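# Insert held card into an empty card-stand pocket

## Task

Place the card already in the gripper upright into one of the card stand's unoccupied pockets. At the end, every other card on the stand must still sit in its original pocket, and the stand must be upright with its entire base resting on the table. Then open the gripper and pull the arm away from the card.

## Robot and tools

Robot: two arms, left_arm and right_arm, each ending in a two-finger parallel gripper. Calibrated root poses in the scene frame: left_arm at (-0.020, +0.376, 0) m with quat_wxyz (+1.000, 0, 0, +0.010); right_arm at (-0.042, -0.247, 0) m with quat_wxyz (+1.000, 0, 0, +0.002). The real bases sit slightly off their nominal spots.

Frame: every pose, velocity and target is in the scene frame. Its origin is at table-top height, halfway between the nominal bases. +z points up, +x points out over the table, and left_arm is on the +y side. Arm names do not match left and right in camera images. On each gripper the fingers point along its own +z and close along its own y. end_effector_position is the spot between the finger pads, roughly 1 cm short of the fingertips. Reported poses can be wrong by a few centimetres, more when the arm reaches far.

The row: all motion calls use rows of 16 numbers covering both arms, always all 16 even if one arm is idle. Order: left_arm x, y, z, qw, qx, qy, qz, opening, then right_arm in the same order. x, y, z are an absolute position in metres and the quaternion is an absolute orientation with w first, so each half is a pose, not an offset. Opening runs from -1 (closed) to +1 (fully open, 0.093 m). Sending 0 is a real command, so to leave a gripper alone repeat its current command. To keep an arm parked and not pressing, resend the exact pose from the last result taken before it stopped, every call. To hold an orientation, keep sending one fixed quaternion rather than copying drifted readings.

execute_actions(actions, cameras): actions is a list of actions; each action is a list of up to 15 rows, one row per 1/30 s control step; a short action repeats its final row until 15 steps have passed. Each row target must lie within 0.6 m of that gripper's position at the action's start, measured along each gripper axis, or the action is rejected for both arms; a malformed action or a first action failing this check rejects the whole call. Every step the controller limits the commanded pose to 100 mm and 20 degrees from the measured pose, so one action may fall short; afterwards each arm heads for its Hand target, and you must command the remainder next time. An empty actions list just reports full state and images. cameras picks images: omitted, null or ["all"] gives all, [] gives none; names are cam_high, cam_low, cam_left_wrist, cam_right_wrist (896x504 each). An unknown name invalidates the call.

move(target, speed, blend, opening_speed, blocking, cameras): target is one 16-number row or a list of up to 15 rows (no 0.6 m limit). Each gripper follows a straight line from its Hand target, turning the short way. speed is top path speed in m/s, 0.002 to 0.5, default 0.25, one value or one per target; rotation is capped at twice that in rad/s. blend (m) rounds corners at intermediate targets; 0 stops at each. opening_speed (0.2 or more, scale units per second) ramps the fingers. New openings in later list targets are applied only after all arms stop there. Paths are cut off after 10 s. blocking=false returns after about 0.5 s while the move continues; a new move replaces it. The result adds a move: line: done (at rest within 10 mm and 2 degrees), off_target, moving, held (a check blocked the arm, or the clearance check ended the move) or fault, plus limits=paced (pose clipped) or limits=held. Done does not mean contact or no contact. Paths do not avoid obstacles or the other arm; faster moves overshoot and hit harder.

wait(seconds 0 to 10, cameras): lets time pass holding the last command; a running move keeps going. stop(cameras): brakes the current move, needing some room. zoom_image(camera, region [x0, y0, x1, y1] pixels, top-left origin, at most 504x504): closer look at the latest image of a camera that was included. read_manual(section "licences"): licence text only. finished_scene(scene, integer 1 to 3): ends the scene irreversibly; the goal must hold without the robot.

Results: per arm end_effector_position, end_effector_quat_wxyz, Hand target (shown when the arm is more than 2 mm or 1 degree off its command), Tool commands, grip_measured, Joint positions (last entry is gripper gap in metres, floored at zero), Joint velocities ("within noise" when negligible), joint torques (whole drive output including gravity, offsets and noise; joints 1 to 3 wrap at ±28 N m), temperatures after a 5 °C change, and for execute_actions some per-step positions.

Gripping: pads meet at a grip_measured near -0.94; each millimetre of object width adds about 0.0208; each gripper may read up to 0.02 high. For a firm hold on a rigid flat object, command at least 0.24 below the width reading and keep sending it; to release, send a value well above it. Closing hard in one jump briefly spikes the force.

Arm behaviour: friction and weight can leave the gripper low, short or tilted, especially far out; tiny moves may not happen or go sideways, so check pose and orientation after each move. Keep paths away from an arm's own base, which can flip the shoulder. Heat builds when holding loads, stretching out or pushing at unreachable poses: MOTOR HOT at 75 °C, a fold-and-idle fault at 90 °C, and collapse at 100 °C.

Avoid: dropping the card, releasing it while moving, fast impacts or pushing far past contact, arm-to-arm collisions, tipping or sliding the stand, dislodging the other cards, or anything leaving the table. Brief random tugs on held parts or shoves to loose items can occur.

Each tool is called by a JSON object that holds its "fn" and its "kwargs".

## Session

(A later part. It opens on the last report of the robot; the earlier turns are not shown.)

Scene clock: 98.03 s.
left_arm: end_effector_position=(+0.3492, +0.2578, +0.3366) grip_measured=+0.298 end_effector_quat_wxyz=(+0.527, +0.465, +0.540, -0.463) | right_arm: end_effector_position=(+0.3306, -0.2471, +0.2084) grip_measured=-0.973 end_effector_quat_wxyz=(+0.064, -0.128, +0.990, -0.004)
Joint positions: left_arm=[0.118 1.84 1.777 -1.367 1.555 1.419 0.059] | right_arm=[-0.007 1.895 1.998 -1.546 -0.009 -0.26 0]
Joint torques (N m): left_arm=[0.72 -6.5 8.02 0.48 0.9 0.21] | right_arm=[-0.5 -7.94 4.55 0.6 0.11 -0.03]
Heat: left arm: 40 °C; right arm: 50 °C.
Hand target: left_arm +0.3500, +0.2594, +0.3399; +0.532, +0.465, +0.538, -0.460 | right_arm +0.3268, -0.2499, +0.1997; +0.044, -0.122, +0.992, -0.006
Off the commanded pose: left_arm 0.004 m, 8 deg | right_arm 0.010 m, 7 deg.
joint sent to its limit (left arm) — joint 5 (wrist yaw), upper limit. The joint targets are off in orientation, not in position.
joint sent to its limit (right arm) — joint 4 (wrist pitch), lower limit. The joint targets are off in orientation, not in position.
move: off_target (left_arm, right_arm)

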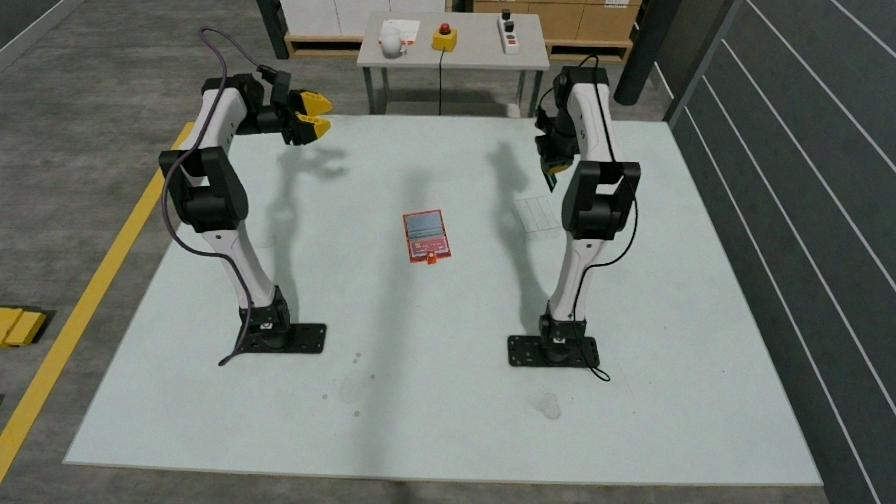

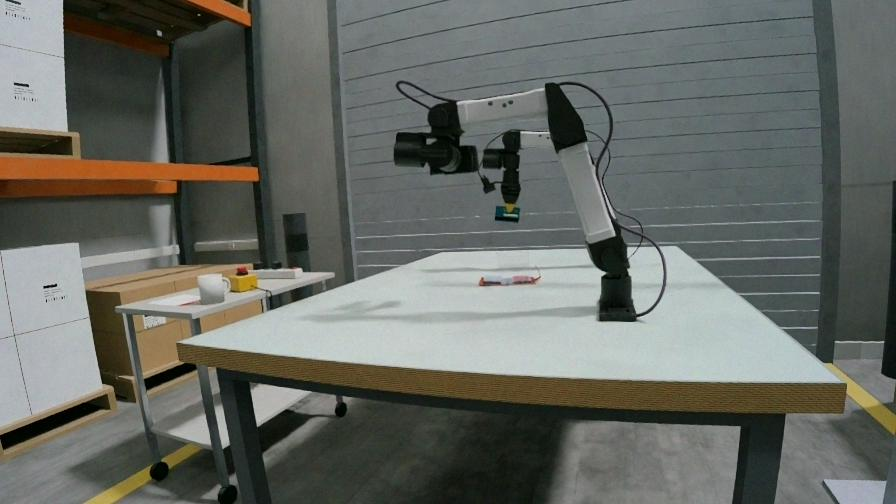

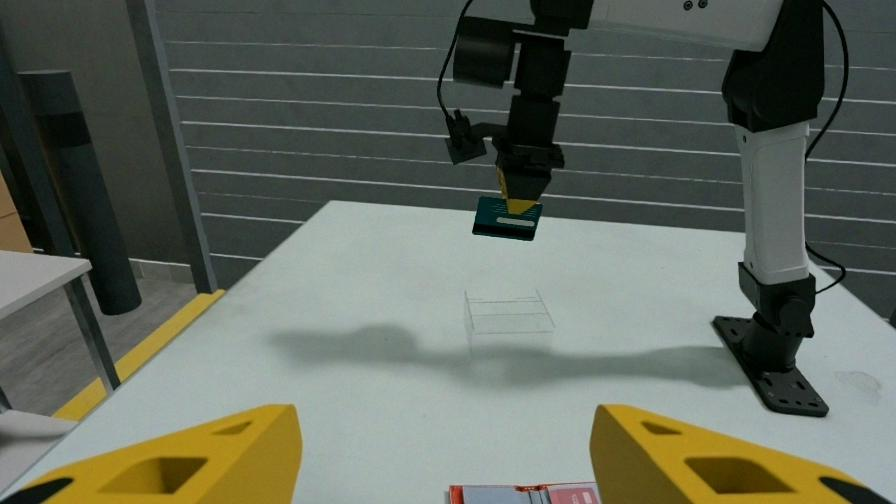

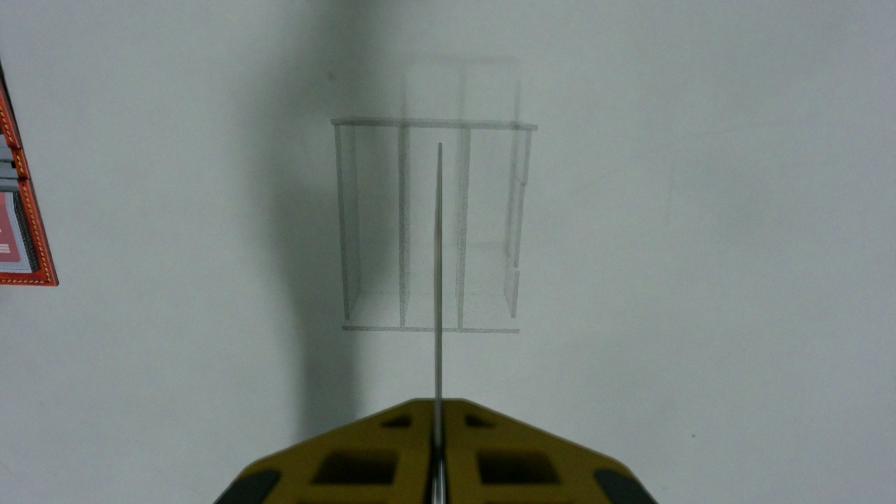

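{"fn": "move", "kwargs": {"target": [0.35, 0.26, 0.34, 0.54, 0.465, 0.538, -0.45, 0.3, 0.320, -0.251, 0.095, 0, -0.120, 0.9928, 0, -1], "speed": 0.15}}

{"fn": "zoom_image", "kwargs": {"camera": "cam_right_wrist", "region": [250, 50, 650, 450]}}

{"fn": "zoom_image", "kwargs": {"camera": "cam_left_wrist", "region": [430, 200, 590, 370]}}

Scene clock: 118.70 s.
left_arm: end_effector_position=(+0.3508, +0.2580, +0.3368) grip_measured=+0.298 end_effector_quat_wxyz=(+0.532, +0.470, +0.536, -0.457) | right_arm: end_effector_position=(+0.3195, -0.2473, +0.1018) grip_measured=-0.973 end_effector_quat_wxyz=(+0.004, -0.127, +0.992, +0.003)
Joint positions: left_arm=[0.118 1.84 1.777 -1.346 1.555 1.42 0.059] | right_arm=[-0.007 1.911 1.599 -1.251 -0.008 -0.258 0]
Joint torques (N m): left_arm=[0.9 -7.66 6.34 0.78 0.86 -0.03] | right_arm=[-0.76 -8.54 4.81 0.62 0.08 -0.03]
Hand target: left_arm +0.3499, +0.2603, +0.3399; +0.536, +0.470, +0.535, -0.454 | right_arm +0.3199, -0.2510, +0.0951; +0.000, -0.120, +0.993, +0.000
Off the commanded pose: left_arm 0.004 m, 1 deg | right_arm 0.008 m, 1 deg.
move: done

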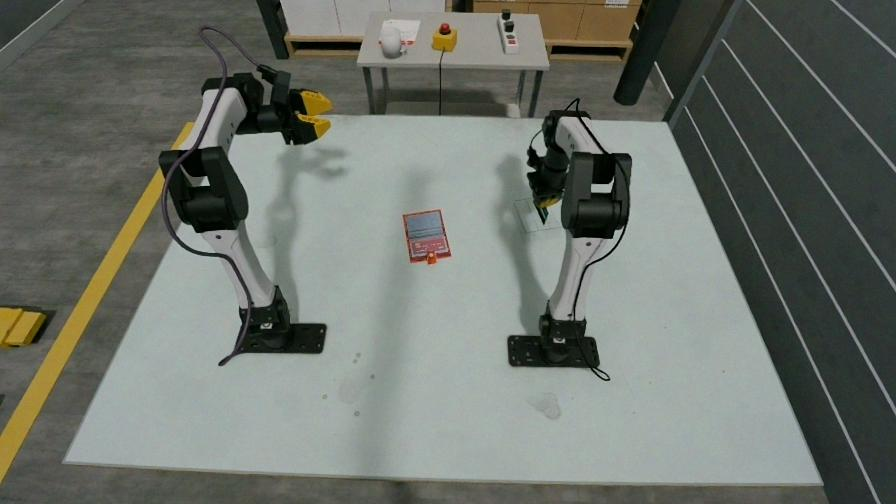

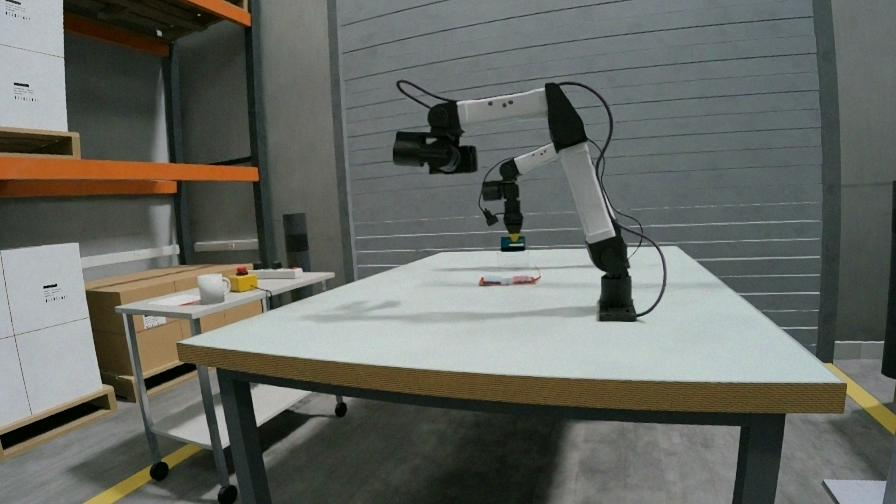

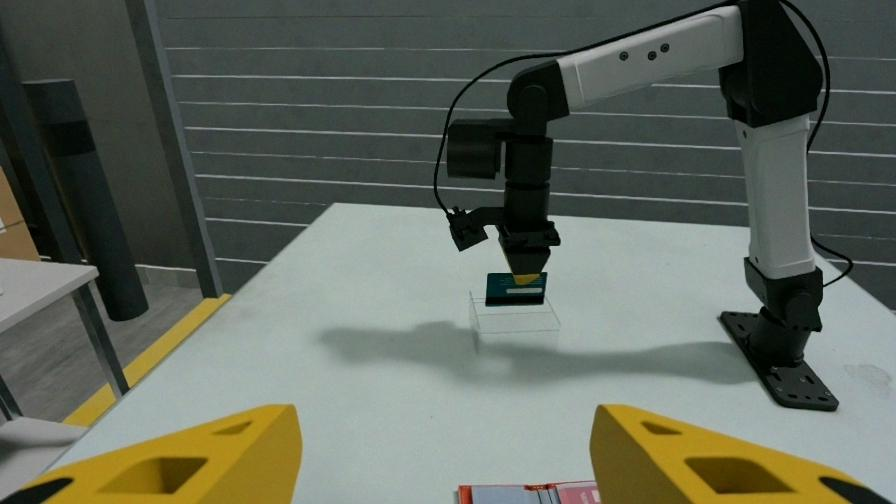

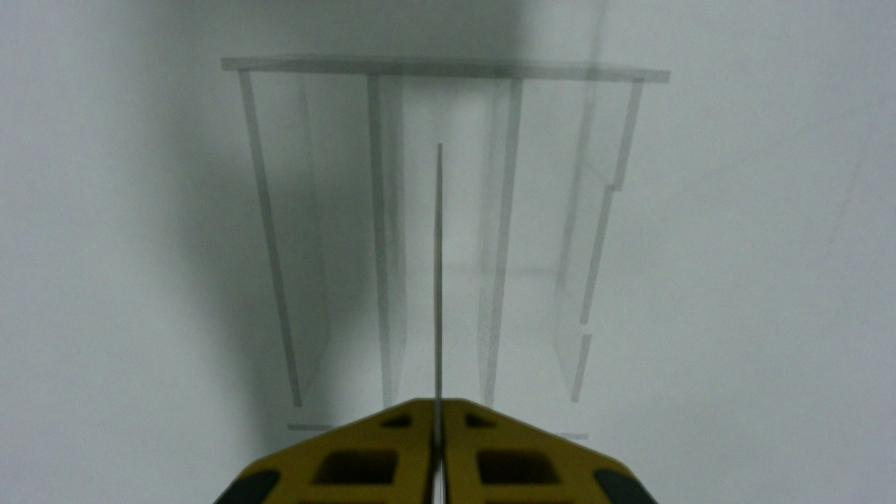

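Scaled by 1.260 from the camera's 896x504 image, which has a finer 1280x720 frame.

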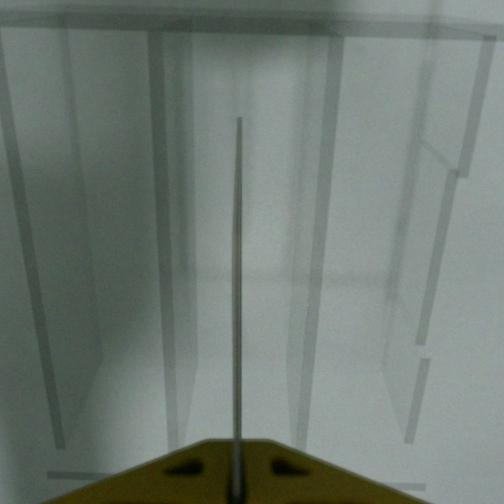

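Scaled by 2.965 from the camera's 896x504 image, which has a finer 1280x720 frame.

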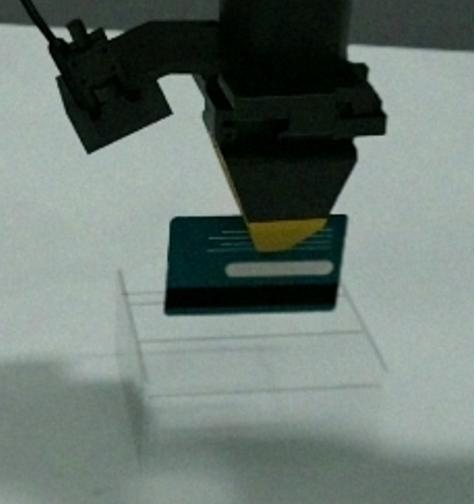

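{"fn": "move", "kwargs": {"target": [0.35, 0.26, 0.34, 0.54, 0.47, 0.535, -0.45, 0.3, 0.320, -0.251, 0.056, 0, -0.120, 0.9928, 0, -1], "speed": 0.1}}

{"fn": "zoom_image", "kwargs": {"camera": "cam_right_wrist", "region": [250, 50, 650, 450]}}

{"fn": "zoom_image", "kwargs": {"camera": "cam_left_wrist", "region": [430, 200, 590, 370]}}

Scene clock: 135.03 s.
left_arm: end_effector_position=(+0.3509, +0.2580, +0.3369) grip_measured=+0.298 end_effector_quat_wxyz=(+0.532, +0.471, +0.535, -0.457) | right_arm: end_effector_position=(+0.3205, -0.2473, +0.0634) grip_measured=-0.973 end_effector_quat_wxyz=(+0.005, -0.127, +0.992, +0.003)
Joint positions: left_arm=[0.118 1.84 1.777 -1.345 1.555 1.419 0.059] | right_arm=[-0.007 1.935 1.477 -1.104 -0.008 -0.258 0]
Joint torques (N m): left_arm=[0.88 -7.68 6.34 0.78 0.86 0.04] | right_arm=[-0.76 -8.5 4.68 0.61 0.08 -0.03]
Hand target: left_arm +0.3500, +0.2601, +0.3399; +0.537, +0.472, +0.533, -0.452 | right_arm +0.3198, -0.2509, +0.0561; +0.000, -0.120, +0.993, +0.000
Off the commanded pose: left_arm 0.004 m, 1 deg | right_arm 0.008 m, 1 deg.
move: done

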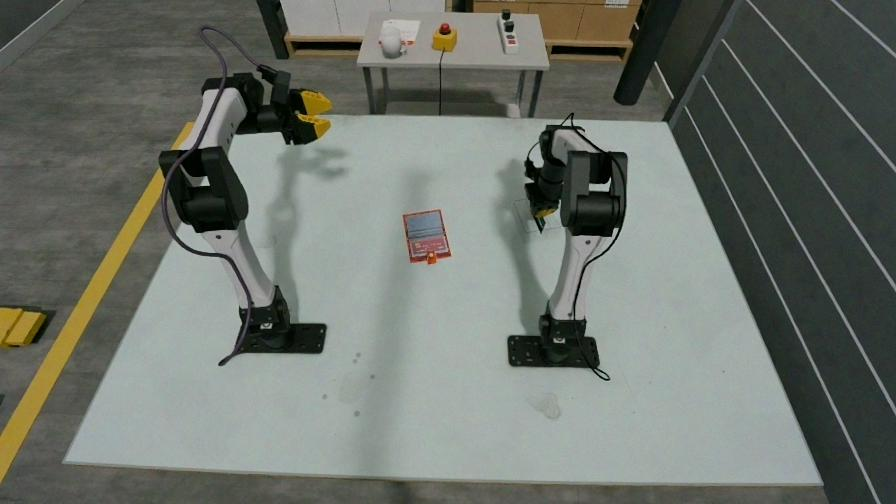

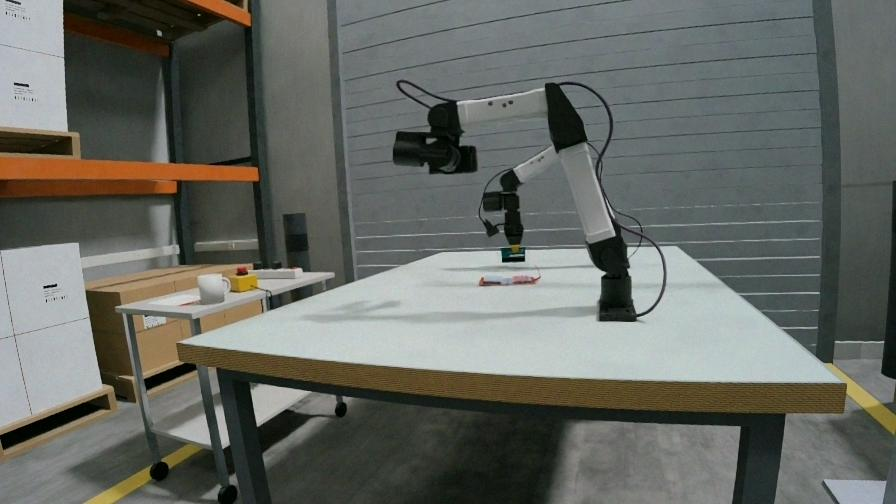

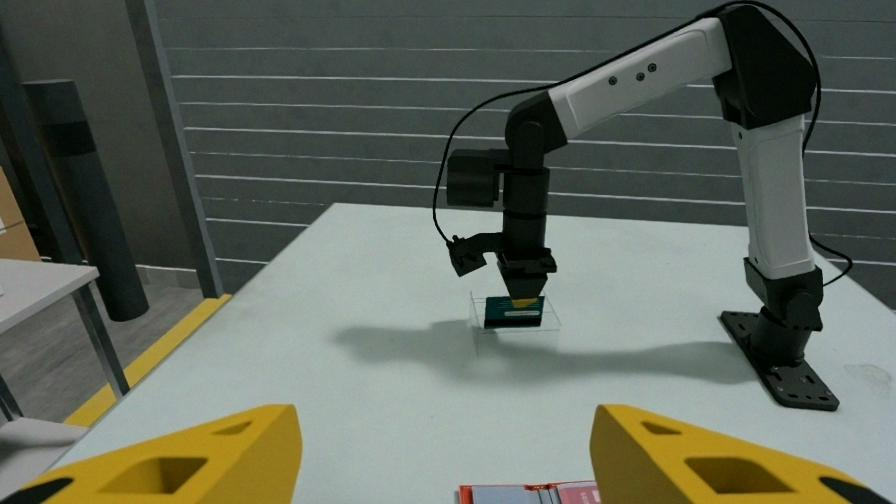

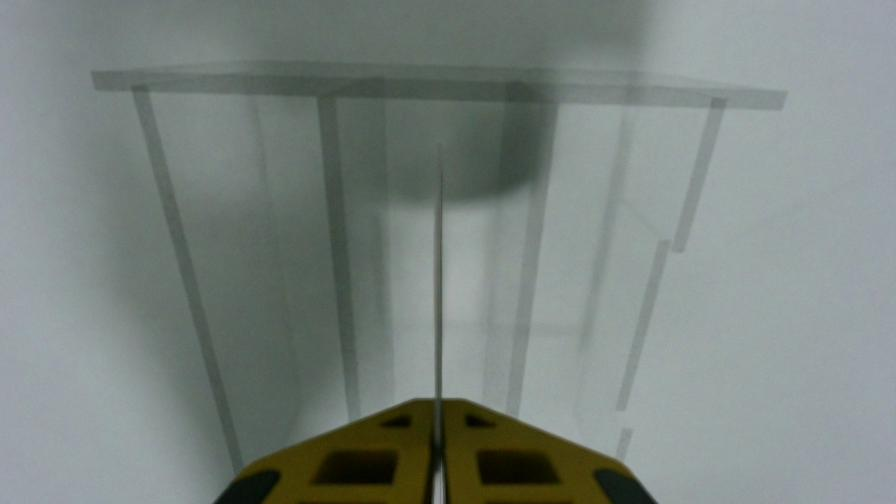

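Scaled by 1.260 from the camera's 896x504 image, which has a finer 1280x720 frame.

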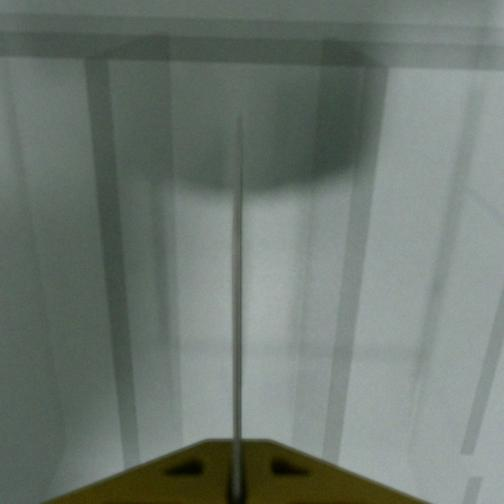

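Scaled by 2.965 from the camera's 896x504 image, which has a finer 1280x720 frame.

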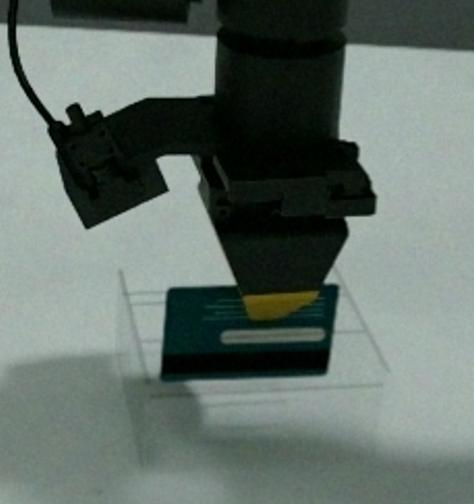

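{"fn": "move", "kwargs": {"target": [0.35, 0.26, 0.34, 0.54, 0.47, 0.535, -0.45, 0.3, 0.320, -0.251, 0.044, 0, -0.120, 0.9928, 0, -1], "speed": 0.03, "cameras": ["cam_left_wrist", "cam_right_wrist"]}}

{"fn": "zoom_image", "kwargs": {"camera": "cam_left_wrist", "region": [430, 200, 590, 370]}}

Scene clock: 139.33 s.
left_arm: end_effector_position=(+0.3509, +0.2580, +0.3369) grip_measured=+0.298 end_effector_quat_wxyz=(+0.532, +0.471, +0.535, -0.457) | right_arm: end_effector_position=(+0.3202, -0.2473, +0.0536) grip_measured=-0.973 end_effector_quat_wxyz=(+0.005, -0.127, +0.992, +0.003)
Joint positions: left_arm=[0.118 1.84 1.777 -1.345 1.555 1.419 0.059] | right_arm=[-0.007 1.942 1.447 -1.066 -0.008 -0.258 0]
Joint torques (N m): left_arm=[0.87 -7.69 6.34 0.78 0.86 0.04] | right_arm=[-0.76 -8.12 4.44 0.7 0.08 -0.03]
Hand target: left_arm +0.3500, +0.2601, +0.3399; +0.537, +0.472, +0.533, -0.452 | right_arm +0.3197, -0.2509, +0.0442; +0.000, -0.120, +0.993, +0.000
Off the commanded pose: left_arm 0.004 m, 1 deg | right_arm 0.010 m, 1 deg.
move: done
Images, in order: cam_left_wrist, cam_right_wrist.

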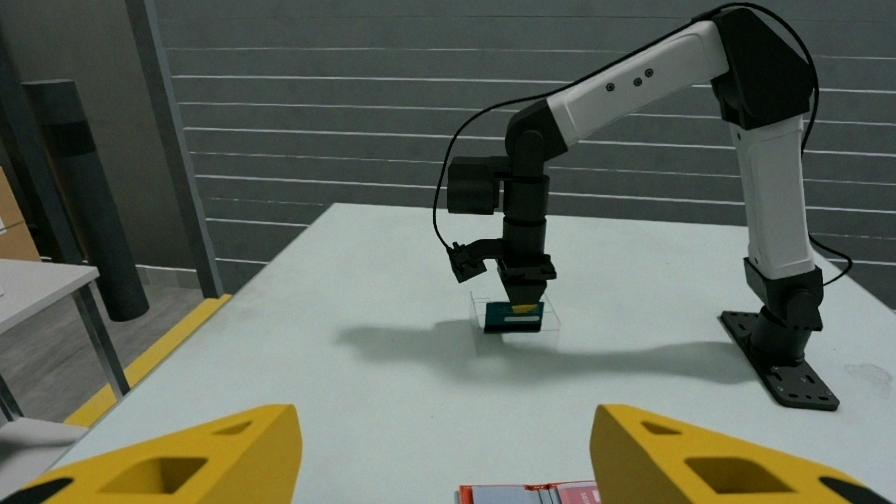

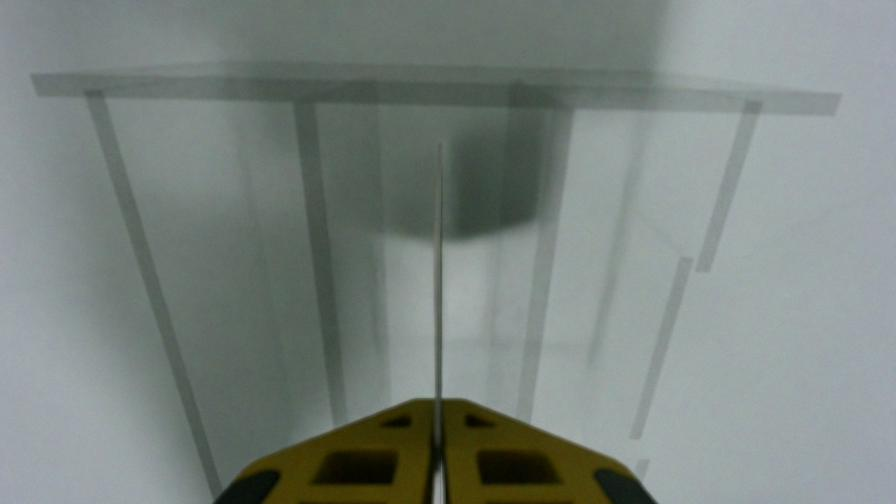

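Scaled by 2.965 from the camera's 896x504 image, which has a finer 1280x720 frame.

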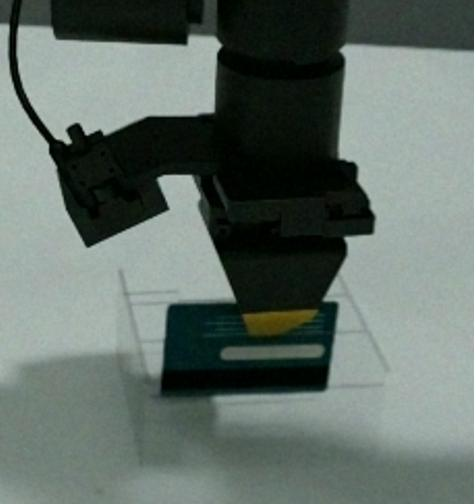

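{"fn": "move", "kwargs": {"target": [0.35, 0.26, 0.34, 0.54, 0.47, 0.535, -0.45, 0.3, 0.320, -0.251, 0.040, 0, -0.120, 0.9928, 0, -1], "speed": 0.03, "cameras": ["cam_right_wrist", "cam_left_wrist"]}}

Scene clock: 144.67 s.
left_arm: end_effector_position=(+0.3509, +0.2580, +0.3369) grip_measured=+0.298 end_effector_quat_wxyz=(+0.532, +0.471, +0.535, -0.457) | right_arm: end_effector_position=(+0.3201, -0.2473, +0.0530) grip_measured=-0.973 end_effector_quat_wxyz=(+0.005, -0.127, +0.992, +0.003)
Joint positions: left_arm=[0.118 1.84 1.777 -1.345 1.555 1.419 0.059] | right_arm=[-0.007 1.942 1.445 -1.064 -0.008 -0.258 0]
Joint torques (N m): left_arm=[0.91 -7.68 6.34 0.77 0.86 0.03] | right_arm=[-0.75 -7.77 3.82 0.84 0.08 -0.03]
Hand target: left_arm +0.3499, +0.2601, +0.3399; +0.537, +0.472, +0.533, -0.452 | right_arm +0.3196, -0.2509, +0.0403; +0.000, -0.120, +0.993, +0.000
Off the commanded pose: left_arm 0.004 m, 1 deg | right_arm 0.014 m, 1 deg.
move: off_target (right_arm)
Images, in order: cam_left_wrist, cam_right_wrist.

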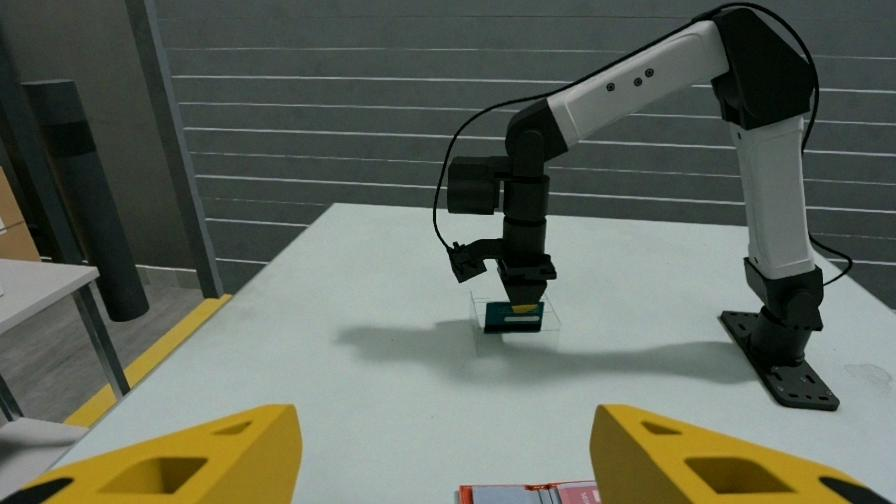

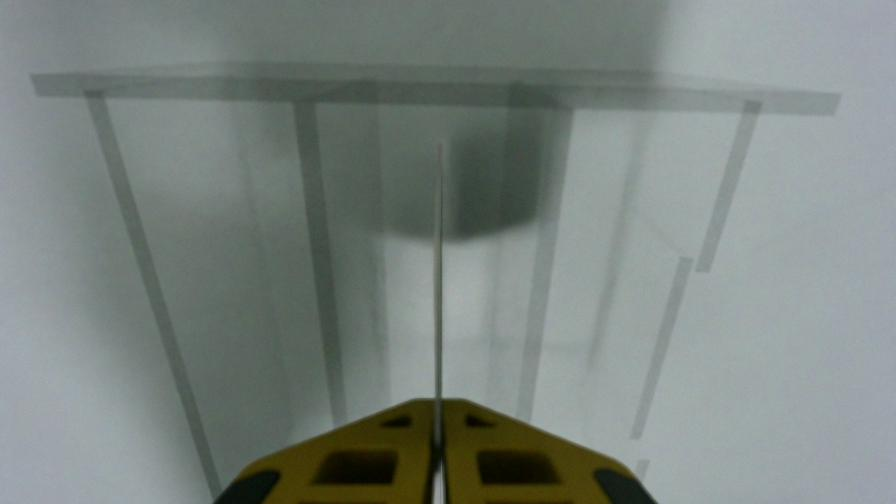

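Contact at the floor. Relieve pressing and release.

{"fn": "move", "kwargs": {"target": [[0.35, 0.26, 0.34, 0.54, 0.47, 0.535, -0.45, 0.3, 0.320, -0.251, 0.044, 0, -0.120, 0.9928, 0, -0.5],[0.35, 0.26, 0.34, 0.54, 0.47, 0.535, -0.45, 0.3, 0.320, -0.251, 0.15, 0, -0.120, 0.9928, 0, -0.5]], "speed": [0.05, 0.15], "opening_speed": 0.4}}

{"fn": "zoom_image", "kwargs": {"camera": "cam_left_wrist", "region": [430, 200, 590, 370]}}

{"fn": "zoom_image", "kwargs": {"camera": "cam_right_wrist", "region": [250, 0, 650, 400]}}

Scene clock: 153.87 s.
left_arm: end_effector_position=(+0.3509, +0.2580, +0.3369) grip_measured=+0.298 end_effector_quat_wxyz=(+0.533, +0.471, +0.535, -0.457) | right_arm: end_effector_position=(+0.3185, -0.2472, +0.1379) grip_measured=-0.502 end_effector_quat_wxyz=(-0.013, -0.124, +0.992, +0.006)
Joint positions: left_arm=[0.118 1.84 1.777 -1.344 1.555 1.419 0.059] | right_arm=[-0.007 1.942 1.784 -1.44 -0.008 -0.251 0.021]
Joint torques (N m): left_arm=[0.9 -7.69 6.32 0.77 0.86 0.03] | right_arm=[-0.75 -11.29 7.51 0.19 0.09 -0.1]
Hand target: left_arm +0.3500, +0.2601, +0.3399; +0.537, +0.472, +0.533, -0.452 | right_arm +0.3198, -0.2509, +0.1498; +0.000, -0.120, +0.993, +0.000
Off the commanded pose: left_arm 0.004 m, 1 deg | right_arm 0.013 m, 2 deg.
move: off_target (right_arm)

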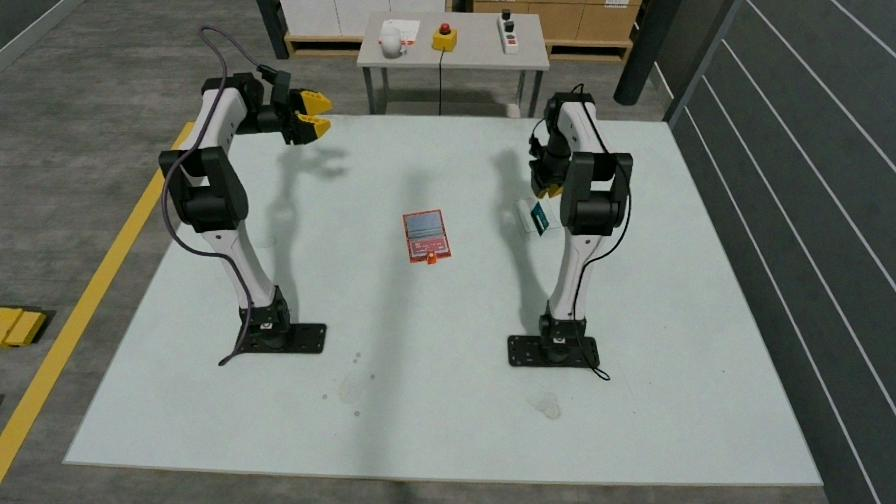

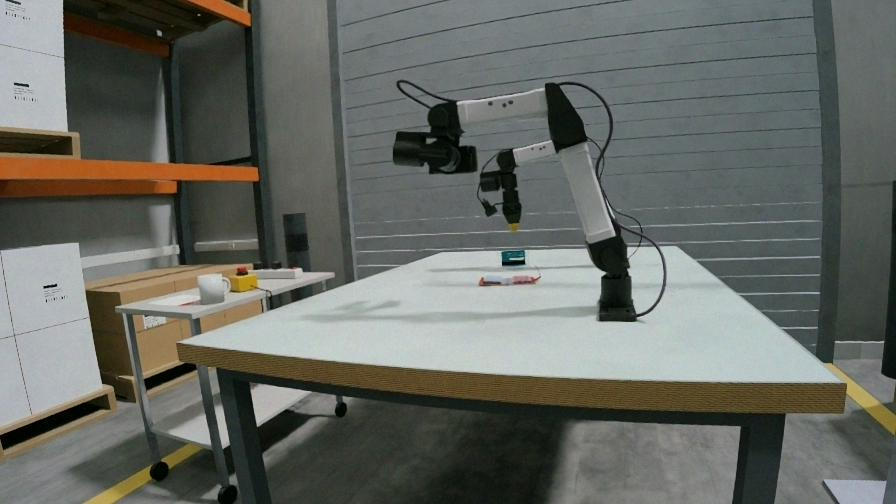

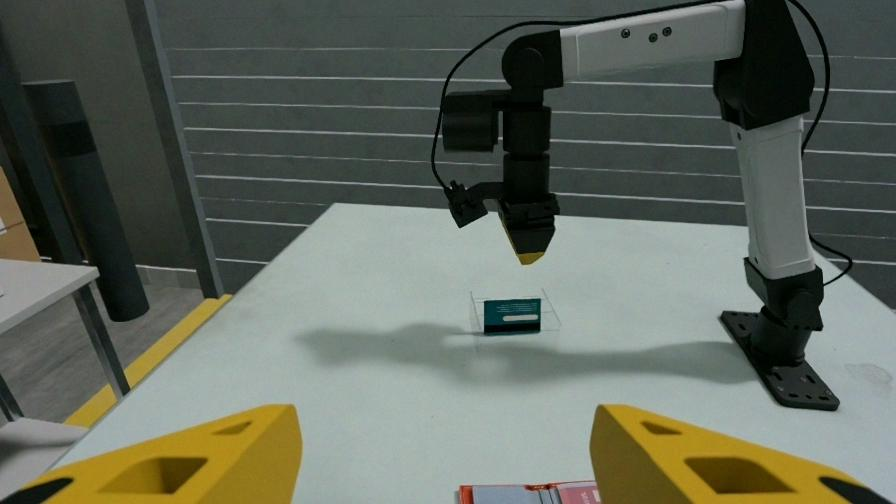

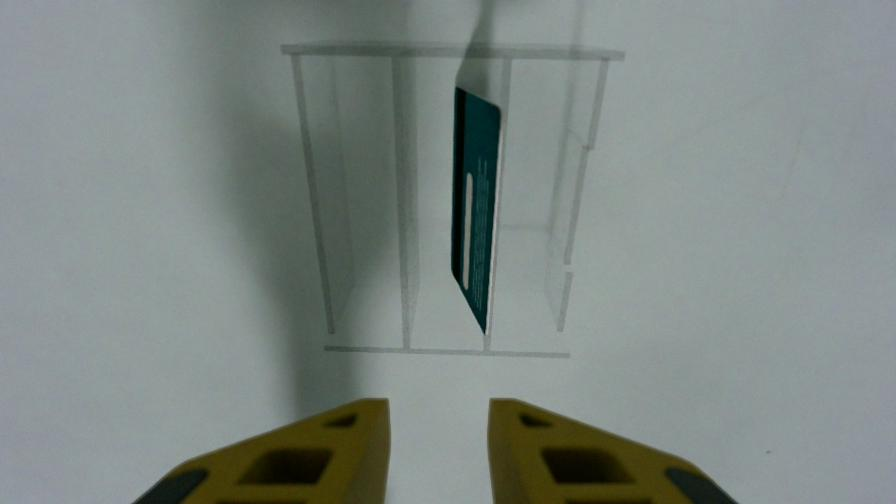

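Scaled by 2.965 from the camera's 896x504 image, which has a finer 1280x720 frame.

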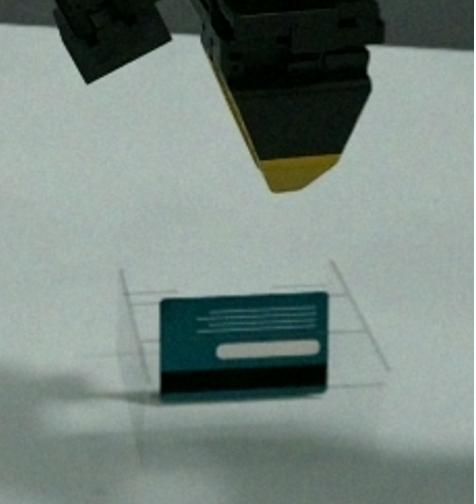

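Scaled by 1.260 from the camera's 896x504 image, which has a finer 1280x720 frame.

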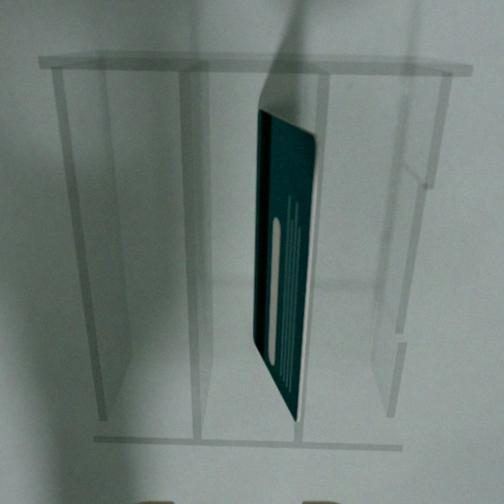

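{"fn": "finished_scene", "kwargs": {"scene": 2}}

The scene is finished: the task was done.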